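# Fill every open raised-floor bay with a flush panel

## Task

Take panels from the stack and lay one into each empty bay of the raised floor so that it sits flush, and make sure every other panel in the floor is also properly seated when you finish.

## Robot and tools

Robot: a single arm on a carriage that drives along a floor rail. The end tool is a vacuum head with four suction cups, each 113 mm wide, on two independent air channels. From the cup point, in its own axes, the cups sit at x = -62 and +62 mm. Channel a uses the pair at y = -104.5 mm and channel b the pair at y = +104.5 mm. The rims cover 237 mm in x and 322 mm in y, and the cups point along the cup point's +z.

Scene frame: fixed to the table, with the table top at z = 0 and +z up. The rail runs along y at x = 0, and y = 0 is where the rail reads position_m 0. The table starts at x = 0.50 m and spans y = -0.90 to 0.90 m; outside that, the floor is 0.53 m lower. The arm base is at x = 0, y about equal to position_m, z = 0.04 m, and faces +x.

execute_actions(actions, cameras): runs the actions one after another. An empty list just reports state and images. Each action can hold:
- rows: 1 to 15 rows, one per control step of 1/30 s. Each row is 8 numbers in [-1, 1]: dx, dy, dz, rx, ry, rz, suction_a, suction_b. The first six are an offset, not a pose. It counts from the Hand target as it stood when the action began and is expressed in that Hand target's own axes. A value of 1.0 equals 0.6 m or 180 degrees, and rx, ry, rz form one rotation vector. Within an action, every row counts from that same start. A new action starts from the new Hand target, so sending the same offset again moves further. suction_a and suction_b count as on above 0.01 (1 is full vacuum, 0 is off). They hold until changed, so resend your previous values to keep them.
- steps: 1 to 450, with a default of 15 and at least one per row. After the last row the arm keeps heading to that row's target.
- until: ends the action early once every condition is true. It reads only the rail, e.g. {"rail": {"position_status": ["!=", "moving"]}}, or {"all": {"status": "ended"}} / {"any": {"status": "ended"}}. A number needs a comparison: =, !=, <, <=, >, >=.
- rail: position_m is an absolute carriage place from -3 to 3 m. speed_m_s ranges 0.01 to 1 (default 1). acceleration_factor ranges 0.1 to 1 and scales 0.73 m/s2. {"stop": true} stands alone. To drive, send position_m, then wait with an until on position_status. The arm rides along in its current pose and nothing steers around obstacles. Any out-of-range value or unknown name rejects the whole call.
cameras lists which images come back: cam_floor_high, cam_floor_low, cam_wrist (each 672x504). Leave it out for all, or send [] for none.

move(target, speed, blend, stop_force, zero, blocking, cameras): a planned straight path for the cup point. target is one 8-number row or a list of up to 15 rows. Each row is an offset from the current Hand target in its axes, same scale as rows, and every row in a list counts from that same Hand target. speed is in m/s, 0.002 to 4.2, default 0.25; turning is capped at twice that in rad/s. blend is a corner rounding radius in m. stop_force is in N, 6 to 320. The path halts when the wrist senses that much extra push against the travel direction, then backs off slightly. It does not reliably sense loose parts sliding, and it is unreliable when the move also rotates. Omit it when pulling away from a contact. zero (default true) re-zeroes the sensor first. blocking=false returns after about 0.5 s; while a move runs, rows and new moves are refused until wait or stop. The result has a "move:" line: done (within 3 mm and 2 degrees), off_target, moving, held or fault, plus limits such as paced or held. Neither done nor off_target proves contact or its absence.

wait(seconds 0 to 10) lets time pass. stop() brakes a running move. zoom_image(camera, region [x0, y0, x1, y1], at most 504 by 504 px) enlarges part of the latest image. zero_wrist_force() re-zeroes the force reading. finished_scene(scene) closes the current scene (give its number); it cannot be undone, so only call it once every bay is filled and all panels are seated.

Result lines: end_effector_position (m) and end_effector_quat_wxyz of the cup point in the scene frame, with velocities. These can be a few cm off. Joint positions/velocities run: rail, shoulder pan, shoulder lift, elbow, wrist 1, wrist 2, wrist 3. Hand target is the reference for your next offsets; the arm may rest short of it. Tool commands gives the present suction settings. suction_measured_a/b show vacuum reached: near 0 means no seal, 0.75 or more means airtight, and it takes up to about 1.3 s to settle. part_present turns 1 above 0.09 and 0 below 0.07. Wrist force/torque are in the tool's axes. position_status can be moving, done, contact_stop, time_out, stopped or stopped_with_arm. position_answer reads taken or not_taken.

Limits and care: commanded orientation is clipped to 32 degrees from the measured one per step. Ramp offsets gradually: about 0.01 more per row gives 0.18 m/s. Sudden jumps can shake a part loose. Both cups of a channel must seal flat on a smooth face, with no edges or gaps under them. To release, lower in small steps until the panel rests, without pressing, then switch both channels off and wait briefly before lifting. A cup sealed on the table pins the tool until its channel is off. Contact force near 400 N, or joint torque at its limit (shoulder 649, elbow 381, wrists 94.1 N m), stops the arm for 10 s. Motors above 70 °C show MOTOR HOT, and at 85 °C the brakes lock for 30 to 60 s. Avoid long stretched holds or pushing against unreachable poses. Never drop parts, slam them, push hard, or knock anything off the work area.

Each tool is called as name([rows], argument=value, ...), one row to a line, values as JSON.

## Session

execute_actions(actions=[])

Scene clock: 0.00 s.
end_effector_position=(+0.8500, +0.9330, +0.4400) suction_measured_a=0.00 part_present_a=0 suction_measured_b=0.00 part_present_b=0 end_effector_quat_wxyz=(+0.000, +0.000, +1.000, +0.000)
Joint positions: [0.933 -0.239 -1.498 2.092 -2.165 -1.571 1.332]
Joint velocities: within noise
Joint torques (N m): no reading
Wrist force (N): no reading
Wrist torque (N m): no reading
Wrist force, peak (N): no reading
Hand target: +0.8500, +0.9330, +0.4400; +0.000, +0.000, +1.000, +0.000
Tool commands: tool/suction_a=+0.0 tool/suction_b=+0.0
rail: position_m=0.933 position_status=done

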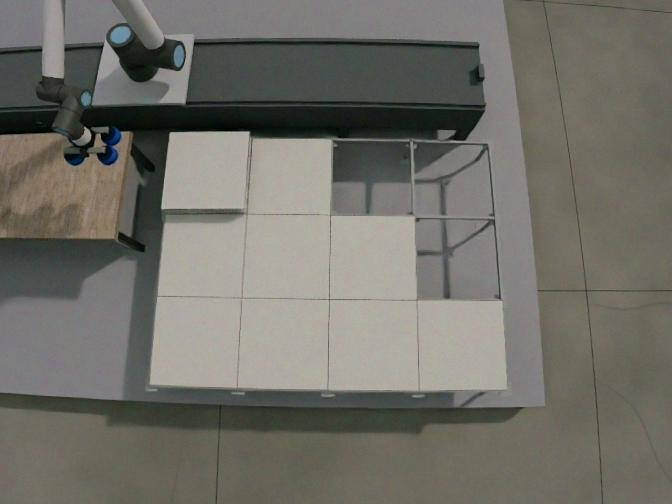

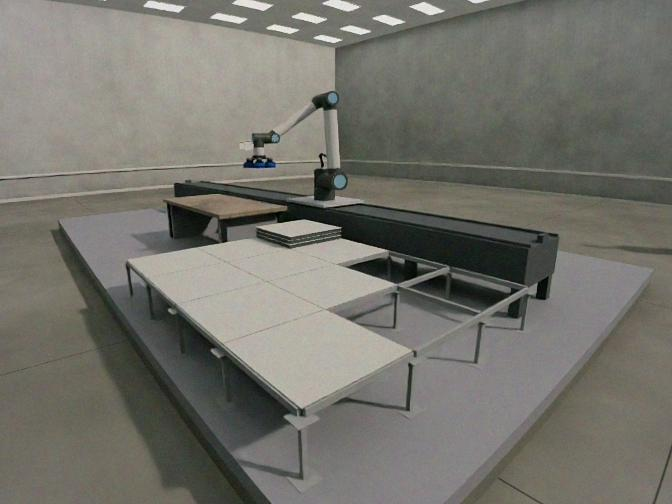

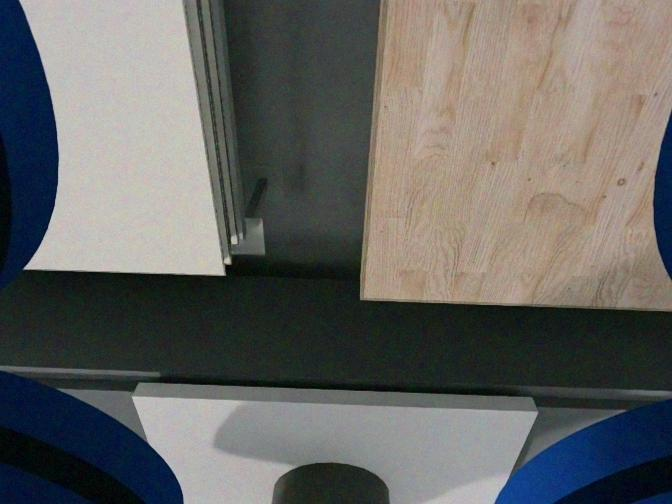

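zoom_image(camera="cam_floor_high", region=[140, 120, 340, 270])

zoom_image(camera="cam_floor_high", region=[320, 120, 520, 320])

zoom_image(camera="cam_floor_low", region=[230, 200, 380, 300])

zoom_image(camera="cam_floor_low", region=[100, 210, 560, 500])

zoom_image(camera="cam_floor_high", region=[140, 250, 520, 410])

Scaled by 2.520 from the camera's 672x504 image, which has a finer 960x720 frame.

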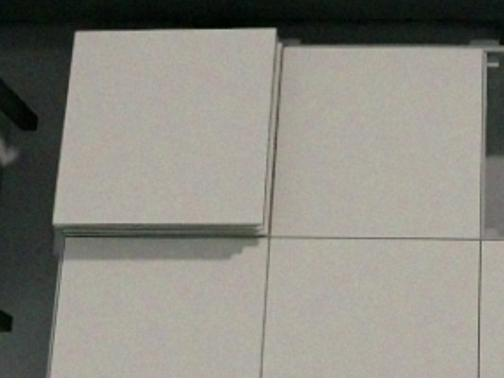

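Scaled by 2.520 from the camera's 672x504 image, which has a finer 960x720 frame.

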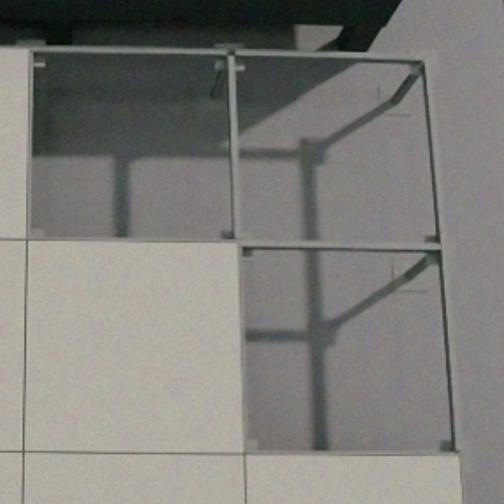

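Scaled by 3.360 from the camera's 672x504 image, which has a finer 960x720 frame.

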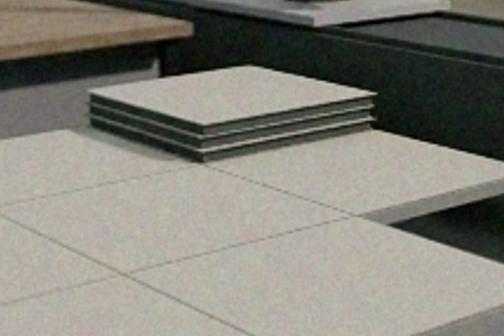

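Scaled by 1.096 from the camera's 672x504 image, which has a finer 960x720 frame.

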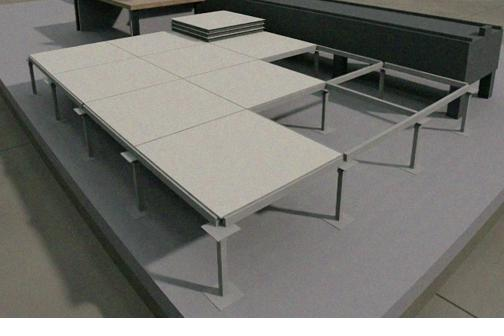

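Scaled by 1.326 from the camera's 672x504 image, which has a finer 960x720 frame.

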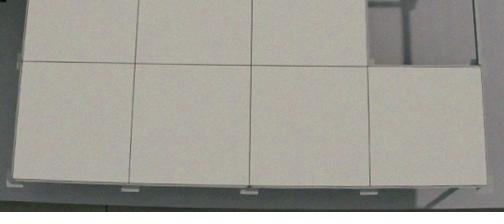

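execute_actions([
  {"rail":{"position_m":1.45,"speed_m_s":0.6,"acceleration_factor":0.6},"steps":200,"until":{"rail":{"position_status":["!=","moving"]}}},
], cameras=["cam_wrist"])

move(target=[0.142, 0, 0.4, 0, 0, 0, 0, 0])

Scene clock: 3.73 s.
end_effector_position=(+0.8500, +1.4500, +0.4400) suction_measured_a=0.00 part_present_a=0 suction_measured_b=0.00 part_present_b=0 end_effector_quat_wxyz=(+0.000, +0.000, +1.000, +0.000)
Joint positions: [1.45 -0.239 -1.498 2.092 -2.165 -1.571 1.332]
Joint velocities: within noise
Joint torques (N m): [-2.46 -104.06 -85.61 -10.41 -0.03 -1.06]
Wrist force (N): [-0.3 0.4 0.3]
Wrist torque (N m): [0.06 0.04 0.00]
Wrist force, peak (N): [0.0 1.6 0.1]
Hand target: +0.8500, +1.4500, +0.4400; +0.000, +0.000, +1.000, +0.000
Tool commands: tool/suction_a=+0.0 tool/suction_b=+0.0
rail: position_m=1.450 speed_m_s=0.60 position_status=done
camera_calibration:
cam_wrist: T_world_to_cam=[[0.0233175, -0.99911, -0.0351492, 1.44574], [-0.829811, -0.0389508, 0.556683, 0.537385], [-0.557557, 0.0161868, -0.829981, 0.908446], [0, 0, 0, 1]] pos_world=[0.918727, 1.45068, 0.505657]
Images, in order (width x height): cam_wrist 672x504.

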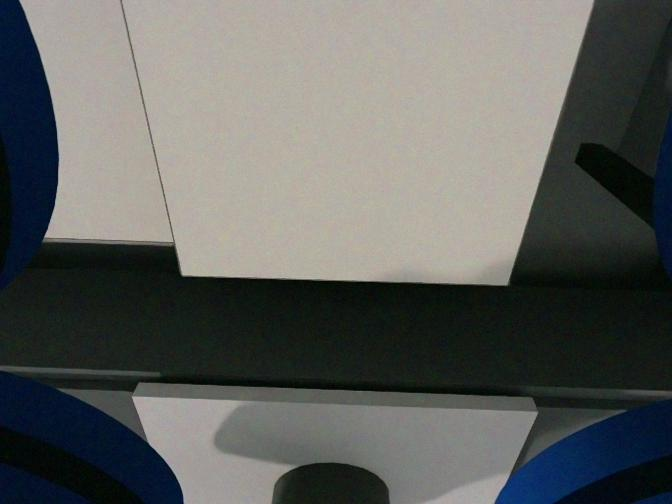

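Scene clock: 5.50 s.
end_effector_position=(+0.7648, +1.4500, +0.2002) suction_measured_a=0.00 part_present_a=0 suction_measured_b=0.00 part_present_b=0 end_effector_quat_wxyz=(+0.000, +0.000, +1.000, +0.000)
Joint positions: [1.45 -0.266 -1.331 2.363 -2.602 -1.571 1.305]
Joint velocities: within noise
Joint torques (N m): [-39.02 -97.85 -38.16 -13.12 3.9 -5.06]
Wrist force (N): [-0.2 -0.6 0.0]
Wrist torque (N m): [0.02 0.05 -0.05]
Wrist force, peak (N): [-1.5 0.3 -3.0]
Hand target: +0.7648, +1.4500, +0.2000; +0.000, +0.000, +1.000, +0.000
Off the commanded pose: 0.000 m, 0 deg.
rail: position_m=1.450 speed_m_s=0.60 position_status=done
move: done
camera_calibration:
cam_wrist: T_world_to_cam=[[0.0233175, -0.99911, -0.0351492, 1.4393], [-0.829811, -0.0389508, 0.556683, 0.600261], [-0.557557, 0.0161868, -0.829981, 0.661969], [0, 0, 0, 1]] pos_world=[0.833627, 1.45068, 0.265857]

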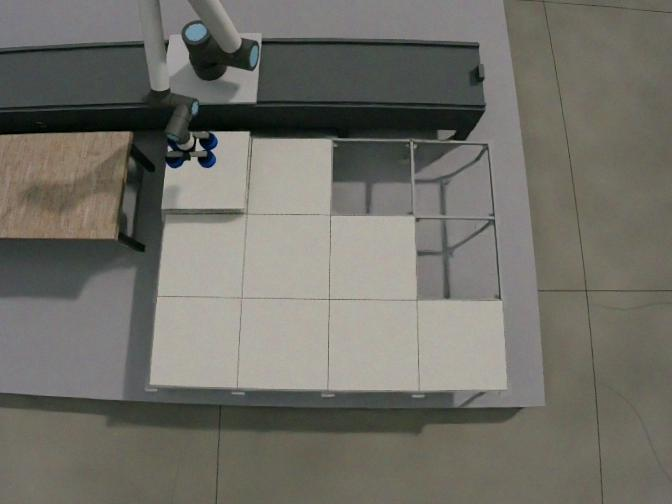

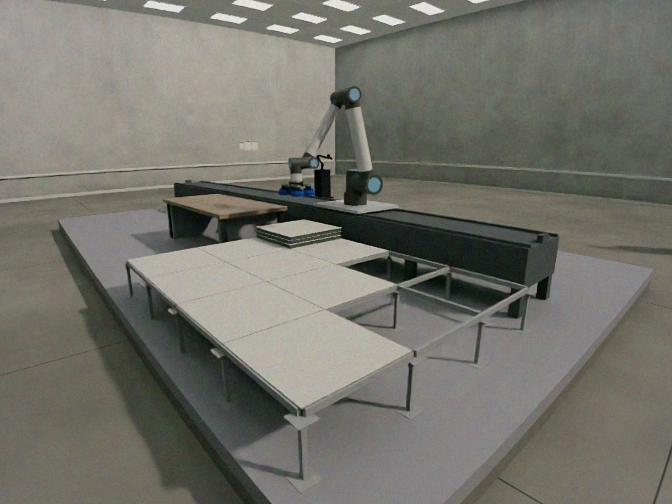

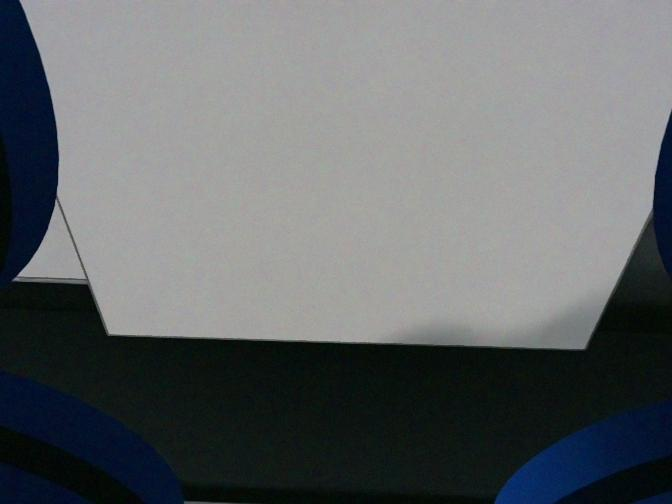

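execute_actions([
  {"rail":{"position_m":2.65,"speed_m_s":0.8,"acceleration_factor":0.7},"steps":200,"until":{"rail":{"position_status":["!=","moving"]}}},
], cameras=["cam_wrist"])

move(target=[0, 0, 0.2, 0, 0, 0, 0, 0], cameras=["cam_wrist"])

zoom_image(camera="cam_wrist", region=[50, 200, 350, 420])

zoom_image(camera="cam_wrist", region=[350, 200, 650, 420])

Scene clock: 9.23 s.
end_effector_position=(+0.7648, +2.6500, +0.2000) suction_measured_a=0.00 part_present_a=0 suction_measured_b=0.00 part_present_b=0 end_effector_quat_wxyz=(+0.000, +0.000, +1.000, +0.000)
Joint positions: [2.65 -0.266 -1.331 2.363 -2.603 -1.571 1.305]
Joint velocities: within noise
Joint torques (N m): [7.83 -96.93 -51.66 -11.1 -1.85 -4.89]
Wrist force (N): [0.1 -0.4 -0.2]
Wrist torque (N m): [0.04 0.01 -0.04]
Wrist force, peak (N): [0.1 -2.4 -0.6]
Hand target: +0.7648, +2.6500, +0.2000; +0.000, +0.000, +1.000, +0.000
Tool commands: tool/suction_a=+0.0 tool/suction_b=+0.0
Off the commanded pose: 0.000 m, 0 deg.
rail: position_m=2.650 speed_m_s=0.80 position_status=done
camera_calibration:
cam_wrist: T_world_to_cam=[[0.0233175, -0.99911, -0.0351492, 2.63823], [-0.829811, -0.0389508, 0.556683, 0.64703], [-0.557557, 0.0161868, -0.829981, 0.642323], [0, 0, 0, 1]] pos_world=[0.833527, 2.65068, 0.265657]
Images, in order (width x height): cam_wrist 672x504.

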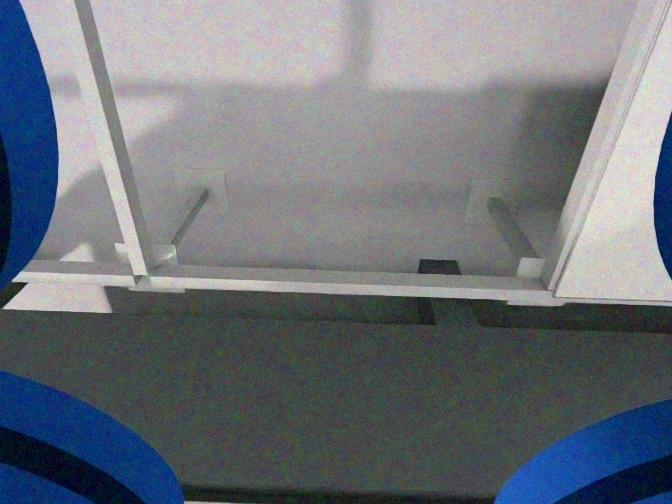

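Scene clock: 10.47 s.
end_effector_position=(+0.7648, +2.6500, +0.0802) suction_measured_a=0.00 part_present_a=0 suction_measured_b=0.00 part_present_b=0 end_effector_quat_wxyz=(+0.000, +0.000, +1.000, +0.000)
Joint positions: [2.65 -0.266 -1.147 2.405 -2.829 -1.571 1.305]
Joint velocities: within noise
Joint torques (N m): [26.79 -108.58 -28.82 -14.1 1.56 3.63]
Wrist force (N): [0.3 -0.2 0.3]
Wrist torque (N m): [0.10 0.02 -0.03]
Wrist force, peak (N): [-0.2 -0.6 -3.4]
Hand target: +0.7648, +2.6500, +0.0800; +0.000, +0.000, +1.000, +0.000
Off the commanded pose: 0.000 m, 0 deg.
rail: position_m=2.650 speed_m_s=0.80 position_status=done
move: done
camera_calibration:
cam_wrist: T_world_to_cam=[[0.023234, -0.999114, -0.0350945, 2.63399], [-0.829814, -0.0388509, 0.556686, 0.713454], [-0.557556, 0.0161879, -0.829982, 0.542889], [0, 0, 0, 1]] pos_world=[0.833527, 2.65059, 0.145857]
Images, in order (width x height): cam_wrist 672x504.

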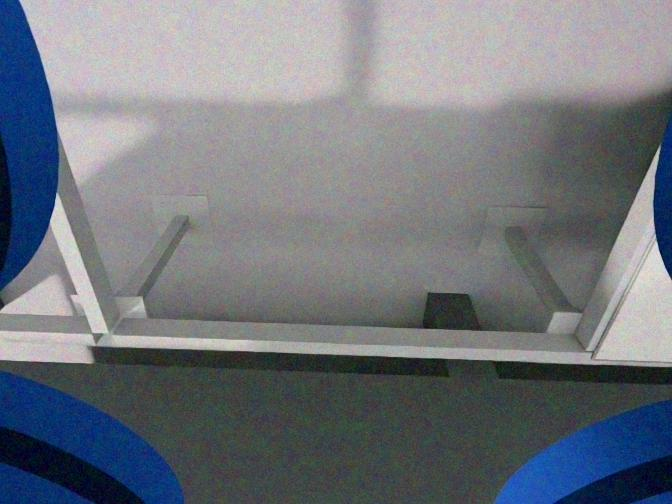

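Scaled by 1.680 from the camera's 672x504 image, which has a finer 960x720 frame.

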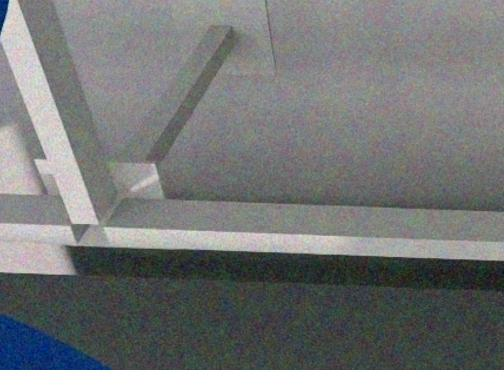

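Scaled by 1.680 from the camera's 672x504 image, which has a finer 960x720 frame.

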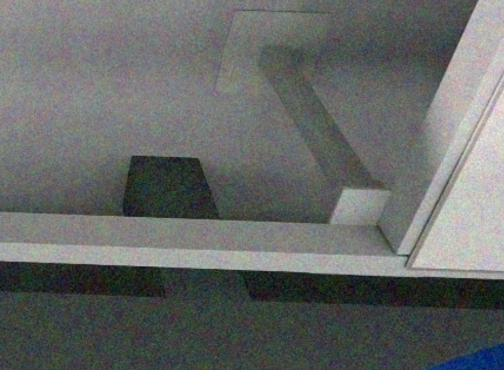

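execute_actions(actions=[])

zoom_image(camera="cam_floor_low", region=[280, 330, 430, 450])

zoom_image(camera="cam_floor_low", region=[370, 250, 450, 310])

zoom_image(camera="cam_floor_low", region=[490, 270, 550, 320])

zoom_image(camera="cam_wrist", region=[540, 260, 672, 390])

zoom_image(camera="cam_wrist", region=[40, 260, 180, 390])

Scene clock: 10.70 s.
end_effector_position=(+0.7648, +2.6500, +0.0800) suction_measured_a=0.00 part_present_a=0 suction_measured_b=0.00 part_present_b=0 end_effector_quat_wxyz=(+0.000, +0.000, +1.000, +0.000)
Joint positions: [2.65 -0.266 -1.146 2.405 -2.83 -1.571 1.305]
Joint velocities: within noise
Joint torques (N m): [33.1 -116.06 -26.93 -13.96 2.51 4.35]
Wrist force (N): [0.3 0.0 0.3]
Wrist torque (N m): [0.13 0.03 -0.04]
Wrist force, peak (N): [0.6 -0.2 0.2]
Hand target: +0.7648, +2.6500, +0.0800; +0.000, +0.000, +1.000, +0.000
Tool commands: tool/suction_a=+0.0 tool/suction_b=+0.0
Off the commanded pose: 0.000 m, 0 deg.
rail: position_m=2.650 speed_m_s=0.80 position_status=done
camera_calibration:
cam_wrist: T_world_to_cam=[[0.0233175, -0.99911, -0.0351492, 2.63391], [-0.829811, -0.0389508, 0.556683, 0.713828], [-0.557557, 0.0161868, -0.829981, 0.542727], [0, 0, 0, 1]] pos_world=[0.833527, 2.65058, 0.145657]

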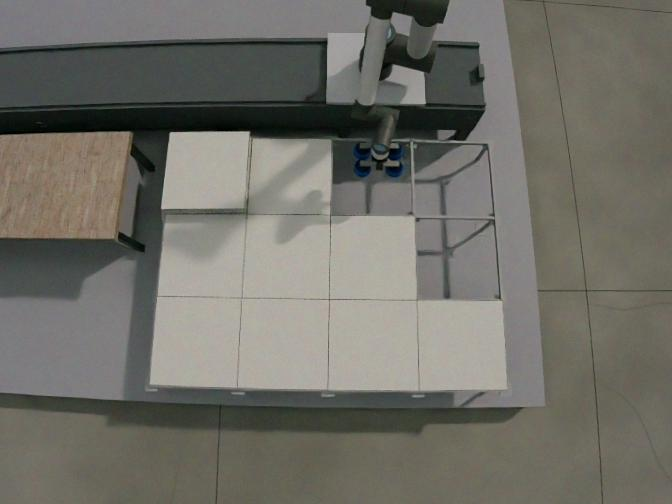

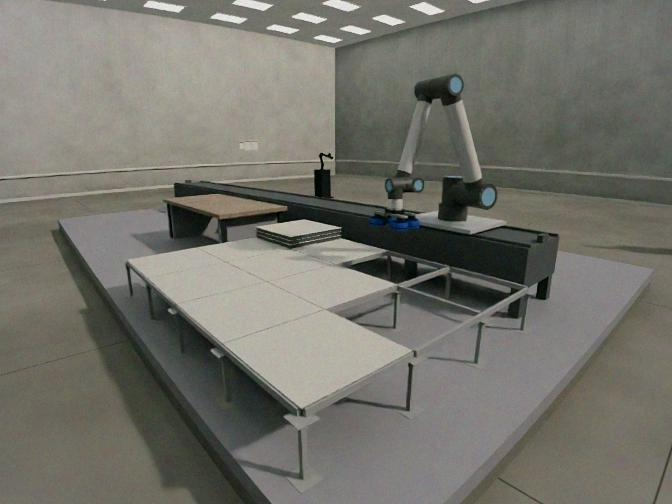

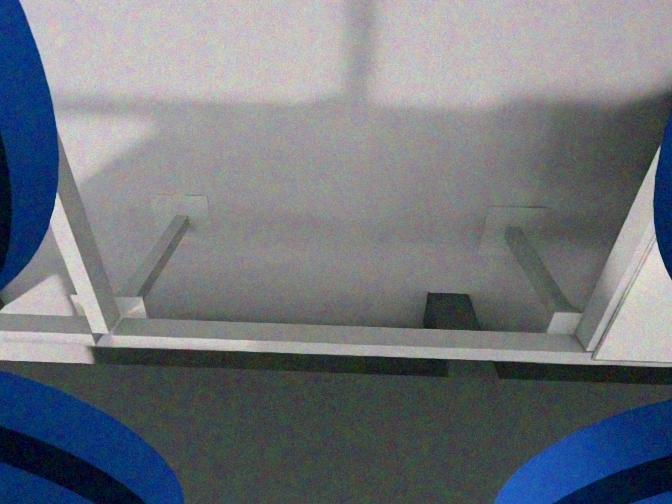

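Scaled by 3.360 from the camera's 672x504 image, which has a finer 960x720 frame.

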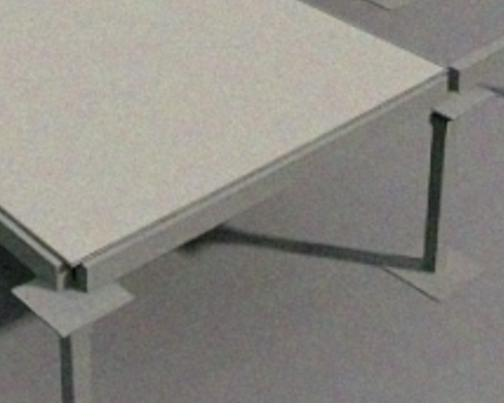

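Scaled by 6.300 from the camera's 672x504 image, which has a finer 960x720 frame.

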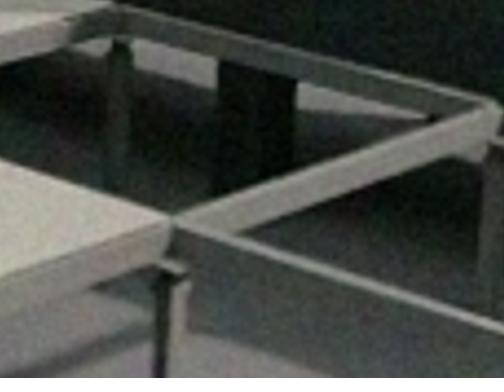

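Scaled by 8.400 from the camera's 672x504 image, which has a finer 960x720 frame.

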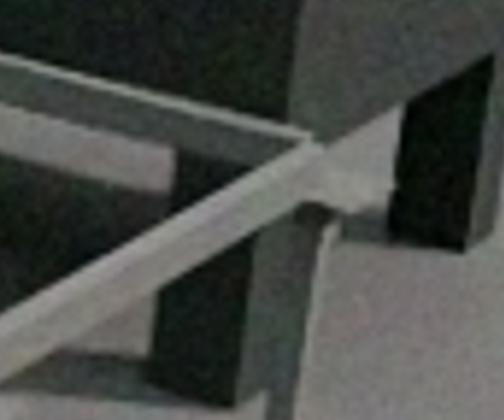

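Scaled by 3.818 from the camera's 672x504 image, which has a finer 960x720 frame.

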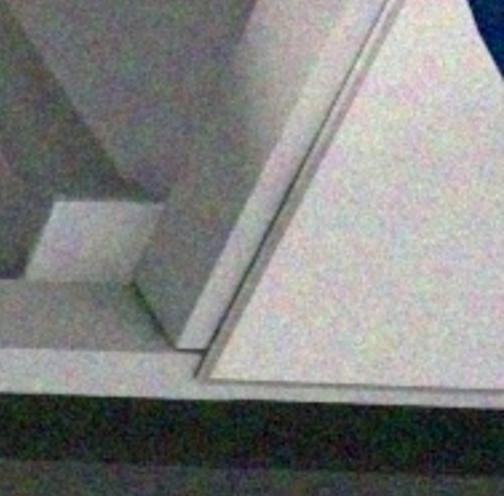

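Scaled by 3.600 from the camera's 672x504 image, which has a finer 960x720 frame.

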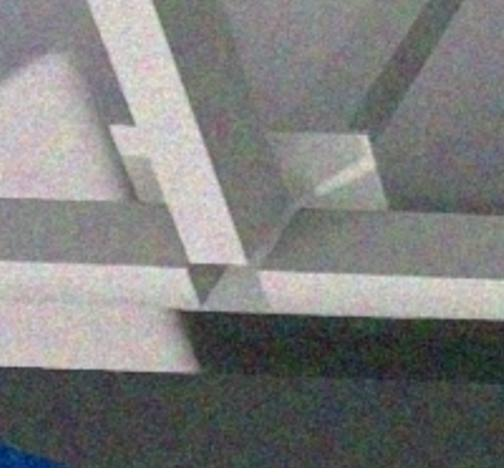

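execute_actions([
  {"rail":{"position_m":2.05,"speed_m_s":0.8,"acceleration_factor":0.7},"steps":200,"until":{"rail":{"position_status":["!=","moving"]}}},
], cameras=["cam_wrist"])

zoom_image(camera="cam_wrist", region=[40, 260, 220, 395])

zoom_image(camera="cam_wrist", region=[490, 260, 670, 395])

move(target=[0, 0, 0.4, 0, 0, 0, 0, 0], cameras=[])

move(target=[0, 0, 0.13, 0, 0, 0, 0, 0], speed=0.015, stop_force=15, cameras=["cam_wrist"])

Scene clock: 13.77 s.
end_effector_position=(+0.7648, +2.0501, +0.0800) suction_measured_a=0.00 part_present_a=0 suction_measured_b=0.00 part_present_b=0 end_effector_quat_wxyz=(+0.000, +0.000, +1.000, +0.000)
Joint positions: [2.05 -0.266 -1.146 2.405 -2.83 -1.571 1.305]
Joint velocities: within noise
Joint torques (N m): [-23.85 -124.42 -40.01 -12.75 2.43 4.02]
Wrist force (N): [0.2 -0.1 0.1]
Wrist torque (N m): [0.13 0.03 -0.04]
Wrist force, peak (N): [0.5 1.9 0.6]
Hand target: +0.7648, +2.0500, +0.0800; +0.000, +0.000, +1.000, +0.000
Tool commands: tool/suction_a=+0.0 tool/suction_b=+0.0
Off the commanded pose: 0.000 m, 0 deg.
rail: position_m=2.050 speed_m_s=0.80 position_status=done
camera_calibration:
cam_wrist: T_world_to_cam=[[0.0233175, -0.99911, -0.0351492, 2.03454], [-0.829811, -0.0389508, 0.556683, 0.690461], [-0.557557, 0.0161868, -0.829981, 0.552437], [0, 0, 0, 1]] pos_world=[0.833527, 2.05068, 0.145657]
Images, in order (width x height): cam_wrist 672x504.

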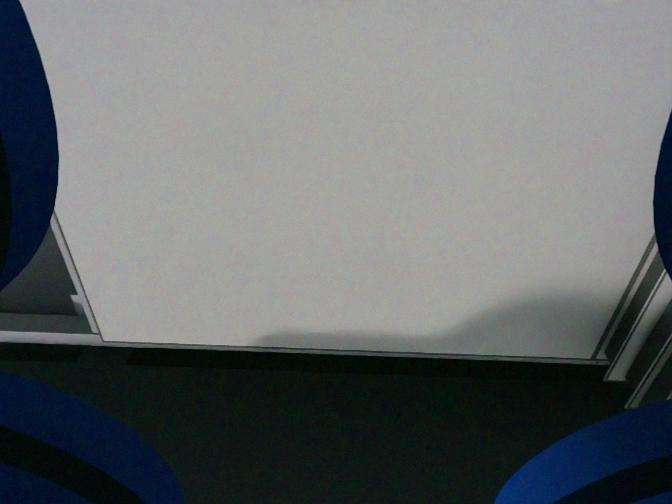

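Scaled by 2.800 from the camera's 672x504 image, which has a finer 960x720 frame.

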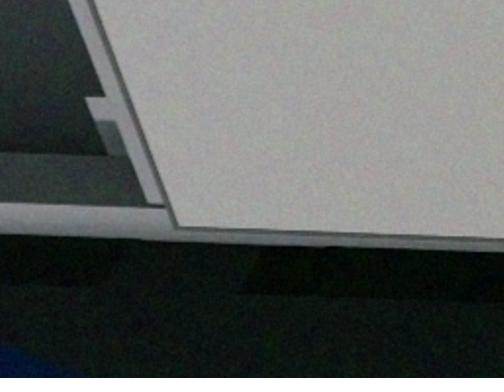

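Scaled by 2.800 from the camera's 672x504 image, which has a finer 960x720 frame.

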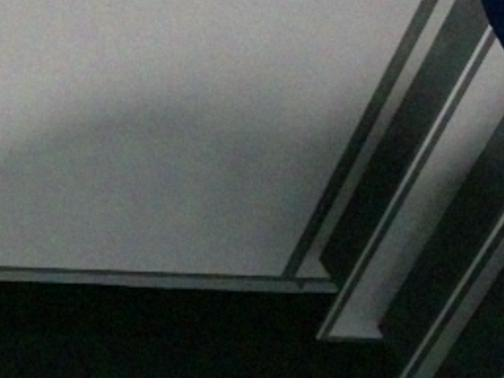

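Scene clock: 15.43 s.
end_effector_position=(+0.7648, +2.0499, -0.1597) suction_measured_a=0.00 part_present_a=0 suction_measured_b=0.00 part_present_b=0 end_effector_quat_wxyz=(+0.000, +0.000, +1.000, +0.000)
Joint positions: [2.05 -0.266 -0.736 2.39 -3.225 -1.571 1.305]
Joint velocities: within noise
Joint torques (N m): [33.82 -154.06 -22.69 -15.6 2.85 4.22]
Wrist force (N): [-0.4 0.3 0.0]
Wrist torque (N m): [0.21 0.05 -0.04]
Wrist force, peak (N): [-0.3 0.7 3.5]
Hand target: +0.7648, +2.0500, -0.1600; +0.000, +0.000, +1.000, +0.000
Off the commanded pose: 0.000 m, 0 deg.
rail: position_m=2.050 speed_m_s=0.80 position_status=done
move: done
No camera images: "cameras" was empty.

Scene clock: 20.77 s.
end_effector_position=(+0.7648, +2.0500, -0.2210) suction_measured_a=0.00 part_present_a=0 suction_measured_b=0.00 part_present_b=0 end_effector_quat_wxyz=(+0.000, +0.000, +1.000, +0.000)
Joint positions: [2.05 -0.266 -0.634 2.364 -3.302 -1.571 1.305]
Joint velocities: within noise
Joint torques (N m): [21.66 -204.28 12.38 -5.71 3.27 4]
Wrist force (N): [1.8 0.8 -12.5]
Wrist torque (N m): [0.42 -0.11 0.01]
Wrist force, peak (N): [2.6 1.1 -18.8]
Hand target: +0.7648, +2.0500, -0.2210; +0.000, +0.000, +1.000, +0.000 (not the last commanded pose)
Off the commanded pose: 0.017 m, 0 deg.
rail: position_m=2.050 speed_m_s=0.80 position_status=done
move: contact
camera_calibration:
cam_wrist: T_world_to_cam=[[0.0233175, -0.99911, -0.0351492, 2.02396], [-0.829811, -0.0389508, 0.556683, 0.858079], [-0.557557, 0.0161868, -0.829981, 0.30253], [0, 0, 0, 1]] pos_world=[0.833527, 2.05068, -0.155443]
Images, in order (width x height): cam_wrist 672x504.

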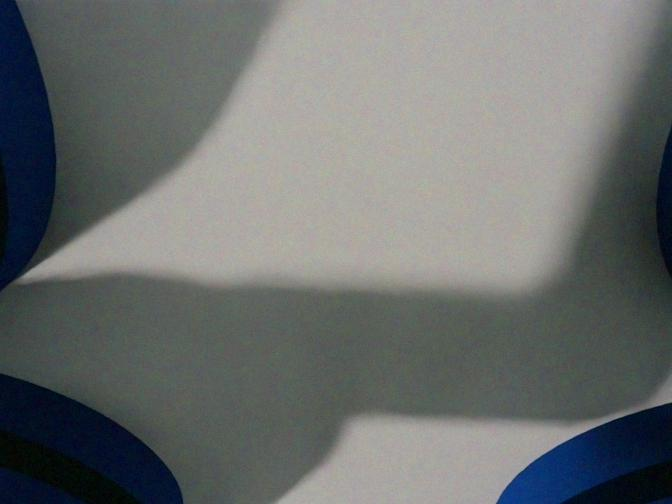

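move(target=[0, 0, -0.675, 0, 0, 0, 0, 0], cameras=[])

execute_actions([
  {"rail":{"position_m":1.45,"speed_m_s":0.8,"acceleration_factor":0.7},"steps":200,"until":{"rail":{"position_status":["!=","moving"]}}},
], cameras=["cam_wrist"])

zoom_image(camera="cam_wrist", region=[40, 260, 220, 395])

zoom_image(camera="cam_wrist", region=[490, 260, 670, 395])

move(target=[0, 0, 0.39, 0, 0, 0, 0, 0], cameras=[])

move(target=[0, 0, 0.15, 0, 0, 0, 0, 0], speed=0.015, stop_force=15, cameras=["cam_wrist"])

Scene clock: 23.83 s.
end_effector_position=(+0.7648, +2.0501, +0.1838) suction_measured_a=0.00 part_present_a=0 suction_measured_b=0.00 part_present_b=0 end_effector_quat_wxyz=(+0.000, +0.000, +1.000, +0.000)
Joint positions: [2.05 -0.266 -1.308 2.371 -2.633 -1.571 1.305]
Joint velocities: within noise
Joint torques (N m): [-35.01 -135.64 -67.77 -5.64 -3.3 -4.38]
Wrist force (N): [0.0 -0.4 -0.3]
Wrist torque (N m): [0.06 0.05 -0.06]
Wrist force, peak (N): [2.1 0.9 -12.6]
Hand target: +0.7648, +2.0500, +0.1840; +0.000, +0.000, +1.000, +0.000
Off the commanded pose: 0.000 m, 0 deg.
rail: position_m=2.050 speed_m_s=0.80 position_status=done
move: done
No camera images: "cameras" was empty.

Scene clock: 26.27 s.
end_effector_position=(+0.7648, +1.4500, +0.1840) suction_measured_a=0.00 part_present_a=0 suction_measured_b=0.00 part_present_b=0 end_effector_quat_wxyz=(+0.000, +0.000, +1.000, +0.000)
Joint positions: [1.45 -0.266 -1.308 2.37 -2.633 -1.571 1.305]
Joint velocities: within noise
Joint torques (N m): [4.17 -133.46 -58.24 -7.95 -0.62 -3.54]
Wrist force (N): [0.1 -0.2 -0.2]
Wrist torque (N m): [0.09 0.03 -0.06]
Wrist force, peak (N): [-0.1 -2.1 0.1]
Hand target: +0.7648, +1.4500, +0.1840; +0.000, +0.000, +1.000, +0.000
Tool commands: tool/suction_a=+0.0 tool/suction_b=+0.0
Off the commanded pose: 0.000 m, 0 deg.
rail: position_m=1.450 speed_m_s=0.80 position_status=done
camera_calibration:
cam_wrist: T_world_to_cam=[[0.0233175, -0.99911, -0.0351492, 1.43863], [-0.829811, -0.0389508, 0.556683, 0.609192], [-0.557557, 0.0161868, -0.829981, 0.648469], [0, 0, 0, 1]] pos_world=[0.833527, 1.45058, 0.249657]
Images, in order (width x height): cam_wrist 672x504.

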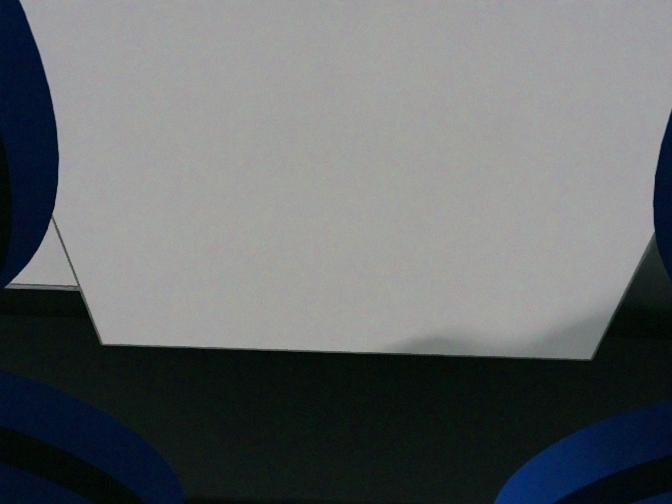

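Scaled by 2.800 from the camera's 672x504 image, which has a finer 960x720 frame.

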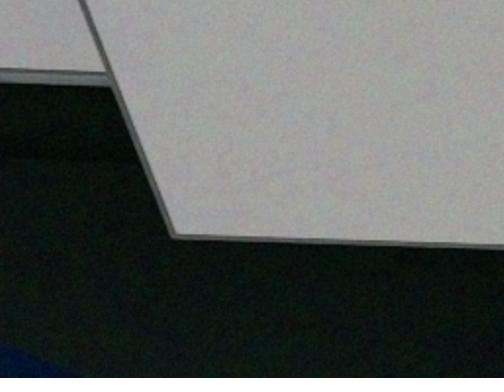

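Scaled by 2.800 from the camera's 672x504 image, which has a finer 960x720 frame.

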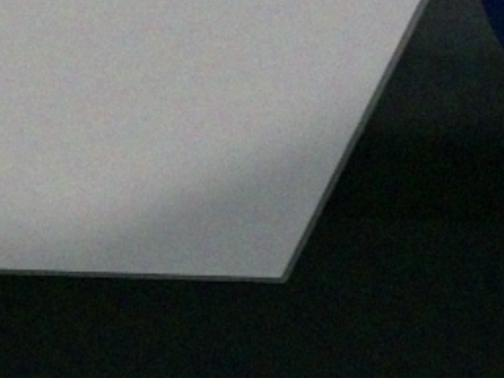

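Scene clock: 27.93 s.
end_effector_position=(+0.7648, +1.4500, -0.0498) suction_measured_a=0.00 part_present_a=0 suction_measured_b=0.00 part_present_b=0 end_effector_quat_wxyz=(+0.000, +0.000, +1.000, +0.000)
Joint positions: [1.45 -0.266 -0.925 2.414 -3.059 -1.571 1.305]
Joint velocities: within noise
Joint torques (N m): [31.43 -135.51 -29.62 -14.57 3.77 4.03]
Wrist force (N): [-0.4 0.6 0.4]
Wrist torque (N m): [0.29 0.07 -0.04]
Wrist force, peak (N): [0.4 0.2 3.8]
Hand target: +0.7648, +1.4500, -0.0500; +0.000, +0.000, +1.000, +0.000
Off the commanded pose: 0.000 m, 0 deg.
rail: position_m=1.450 speed_m_s=0.80 position_status=done
move: done
No camera images: "cameras" was empty.

Scene clock: 33.57 s.
end_effector_position=(+0.7648, +1.4500, -0.1153) suction_measured_a=0.00 part_present_a=0 suction_measured_b=0.00 part_present_b=0 end_effector_quat_wxyz=(+0.000, +0.000, +1.000, +0.000)
Joint positions: [1.45 -0.266 -0.811 2.403 -3.162 -1.571 1.305]
Joint velocities: within noise
Joint torques (N m): [29.72 -190.18 0.23 -4.77 3.31 2.91]
Wrist force (N): [2.4 1.3 -12.9]
Wrist torque (N m): [0.49 -0.14 0.00]
Wrist force, peak (N): [2.9 1.6 -18.6]
Hand target: +0.7648, +1.4500, -0.1153; +0.000, +0.000, +1.000, +0.000 (not the last commanded pose)
Off the commanded pose: 0.025 m, 0 deg.
rail: position_m=1.450 speed_m_s=0.80 position_status=done
move: contact
camera_calibration:
cam_wrist: T_world_to_cam=[[0.0233194, -0.99911, -0.0351505, 1.42821], [-0.829811, -0.038953, 0.556683, 0.775814], [-0.557557, 0.0161867, -0.829981, 0.400054], [0, 0, 0, 1]] pos_world=[0.833527, 1.45068, -0.0496432]
Images, in order (width x height): cam_wrist 672x504.

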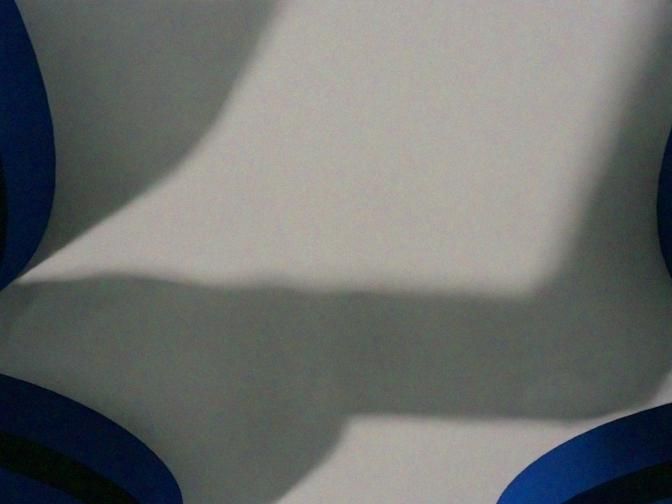

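move(target=[0.00133, 0.0049, -0.5017, 0, 0, -0.0022, 0, 0], cameras=["cam_wrist"])

zoom_image(camera="cam_wrist", region=[40, 290, 130, 380])

zoom_image(camera="cam_wrist", region=[540, 310, 630, 400])

Scene clock: 35.93 s.
end_effector_position=(+0.7640, +1.4530, +0.1855) suction_measured_a=0.00 part_present_a=0 suction_measured_b=0.00 part_present_b=0 end_effector_quat_wxyz=(+0.000, -0.003, +1.000, +0.000) end_effector_velocity=(-0.001, +0.001, +0.001) end_effector_angular_velocity=(+0.001, +0.002, +0.003)
Joint positions: [1.45 -0.262 -1.311 2.371 -2.631 -1.571 1.302]
Joint velocities: [0 0 -0.002 -0.001 0.005 0 -0.002]
Joint torques (N m): [-19.11 -133.91 -68.3 -4.73 -2.54 -4.26]
Wrist force (N): [-0.1 -0.2 -0.5]
Wrist torque (N m): [0.08 0.06 -0.06]
Wrist force, peak (N): [2.4 1.9 -13.2]
Hand target: +0.7640, +1.4530, +0.1857; +0.000, -0.003, +1.000, +0.000
Off the commanded pose: 0.000 m, 0 deg.
rail: position_m=1.450 speed_m_s=0.80 position_status=done
move: done
camera_calibration:
cam_wrist: T_world_to_cam=[[0.030332, -0.99892, -0.035208, 1.43617], [-0.829526, -0.0448087, 0.556668, 0.616128], [-0.557644, 0.0123211, -0.829989, 0.654914], [0, 0, 0, 1]] pos_world=[0.832741, 1.45415, 0.251157]
Images, in order (width x height): cam_wrist 672x504.

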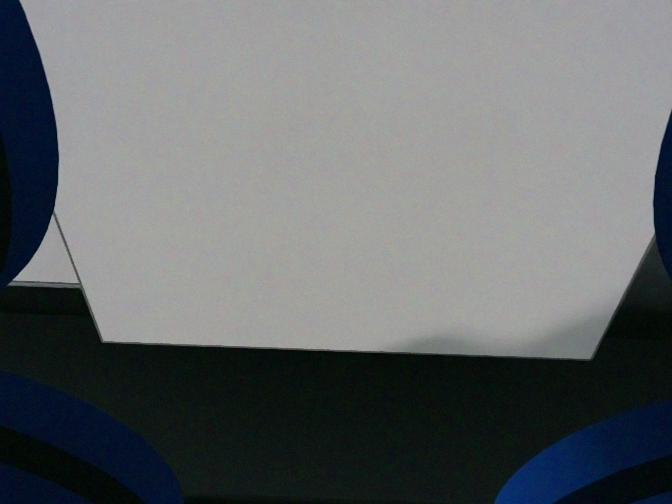

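Scaled by 5.600 from the camera's 672x504 image, which has a finer 960x720 frame.

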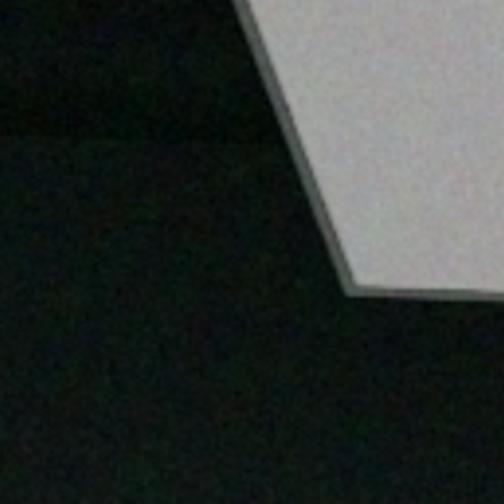

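Scaled by 5.600 from the camera's 672x504 image, which has a finer 960x720 frame.

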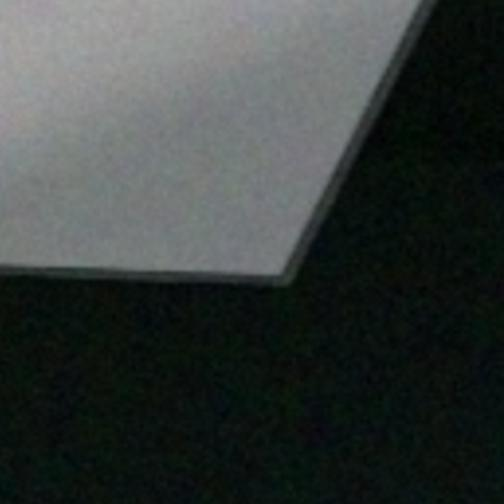

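move(target=[0, 0, 0.48, 0, 0, 0, 0, 0], cameras=[])

move(target=[0, 0, 0.05, 0, 0, 0, 0, 0], speed=0.01, stop_force=20, cameras=[])

execute_actions([
  {"rows":[[0,0,0,0,0,0,1,1]],"steps":75},
], cameras=["cam_wrist"])

Scene clock: 38.03 s.
end_effector_position=(+0.7640, +1.4529, -0.1020) suction_measured_a=0.00 part_present_a=0 suction_measured_b=0.00 part_present_b=0 end_effector_quat_wxyz=(+0.000, -0.003, +1.000, +0.000)
Joint positions: [1.45 -0.262 -0.834 2.407 -3.143 -1.571 1.302]
Joint velocities: within noise
Joint torques (N m): [33.85 -150.47 -28.14 -14.09 2.85 3.34]
Wrist force (N): [0.3 0.3 0.8]
Wrist torque (N m): [0.23 0.02 -0.02]
Wrist force, peak (N): [-0.3 -0.4 -3.7]
Hand target: +0.7640, +1.4530, -0.1023; +0.000, -0.003, +1.000, +0.000
Off the commanded pose: 0.000 m, 0 deg.
rail: position_m=1.450 speed_m_s=0.80 position_status=done
move: done
No camera images: "cameras" was empty.

Scene clock: 40.77 s.
end_effector_position=(+0.7640, +1.4530, -0.1158) suction_measured_a=0.00 part_present_a=0 suction_measured_b=0.00 part_present_b=0 end_effector_quat_wxyz=(+0.000, -0.003, +1.000, +0.000)
Joint positions: [1.45 -0.262 -0.811 2.404 -3.164 -1.571 1.302]
Joint velocities: within noise
Joint torques (N m): [31.61 -185.22 -1.53 -4.08 3.24 3.32]
Wrist force (N): [3.4 1.8 -18.5]
Wrist torque (N m): [0.53 -0.20 0.00]
Wrist force, peak (N): [3.4 2.0 -22.5]
Hand target: +0.7640, +1.4530, -0.1158; +0.000, -0.003, +1.000, +0.000 (not the last commanded pose)
Off the commanded pose: 0.016 m, 0 deg.
rail: position_m=1.450 speed_m_s=0.80 position_status=done
move: contact
No camera images: "cameras" was empty.

Scene clock: 43.47 s.
end_effector_position=(+0.7640, +1.4530, -0.1158) suction_measured_a=0.90 part_present_a=1 suction_measured_b=0.93 part_present_b=1 end_effector_quat_wxyz=(+0.000, -0.003, +1.000, +0.000)
Joint positions: [1.45 -0.262 -0.811 2.404 -3.164 -1.571 1.302]
Joint velocities: within noise
Joint torques (N m): [-21.6 -309.46 -34.71 -33.28 -5.62 -3.6]
Wrist force (N): [-0.7 -0.2 45.8]
Wrist torque (N m): [-2.21 -3.32 -0.06]
Wrist force, peak (N): [10.1 -10.4 128.5]
Hand target: +0.7640, +1.4530, -0.1158; +0.000, -0.003, +1.000, +0.000
Off the commanded pose: 0.000 m, 0 deg.
rail: position_m=1.450 speed_m_s=0.80 position_status=done
camera_calibration:
cam_wrist: T_world_to_cam=[[0.0302514, -0.998924, -0.0351508, 1.42554], [-0.829576, -0.0447089, 0.556601, 0.783742], [-0.557574, 0.0123223, -0.830036, 0.404777], [0, 0, 0, 1]] pos_world=[0.832742, 1.45405, -0.0501436]
Images, in order (width x height): cam_wrist 672x504.

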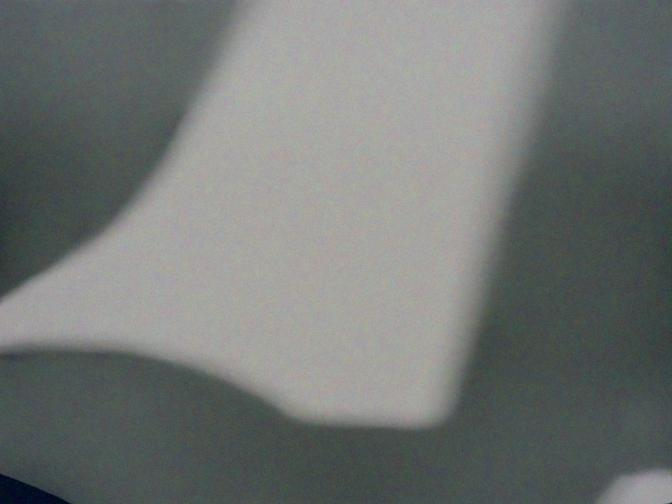

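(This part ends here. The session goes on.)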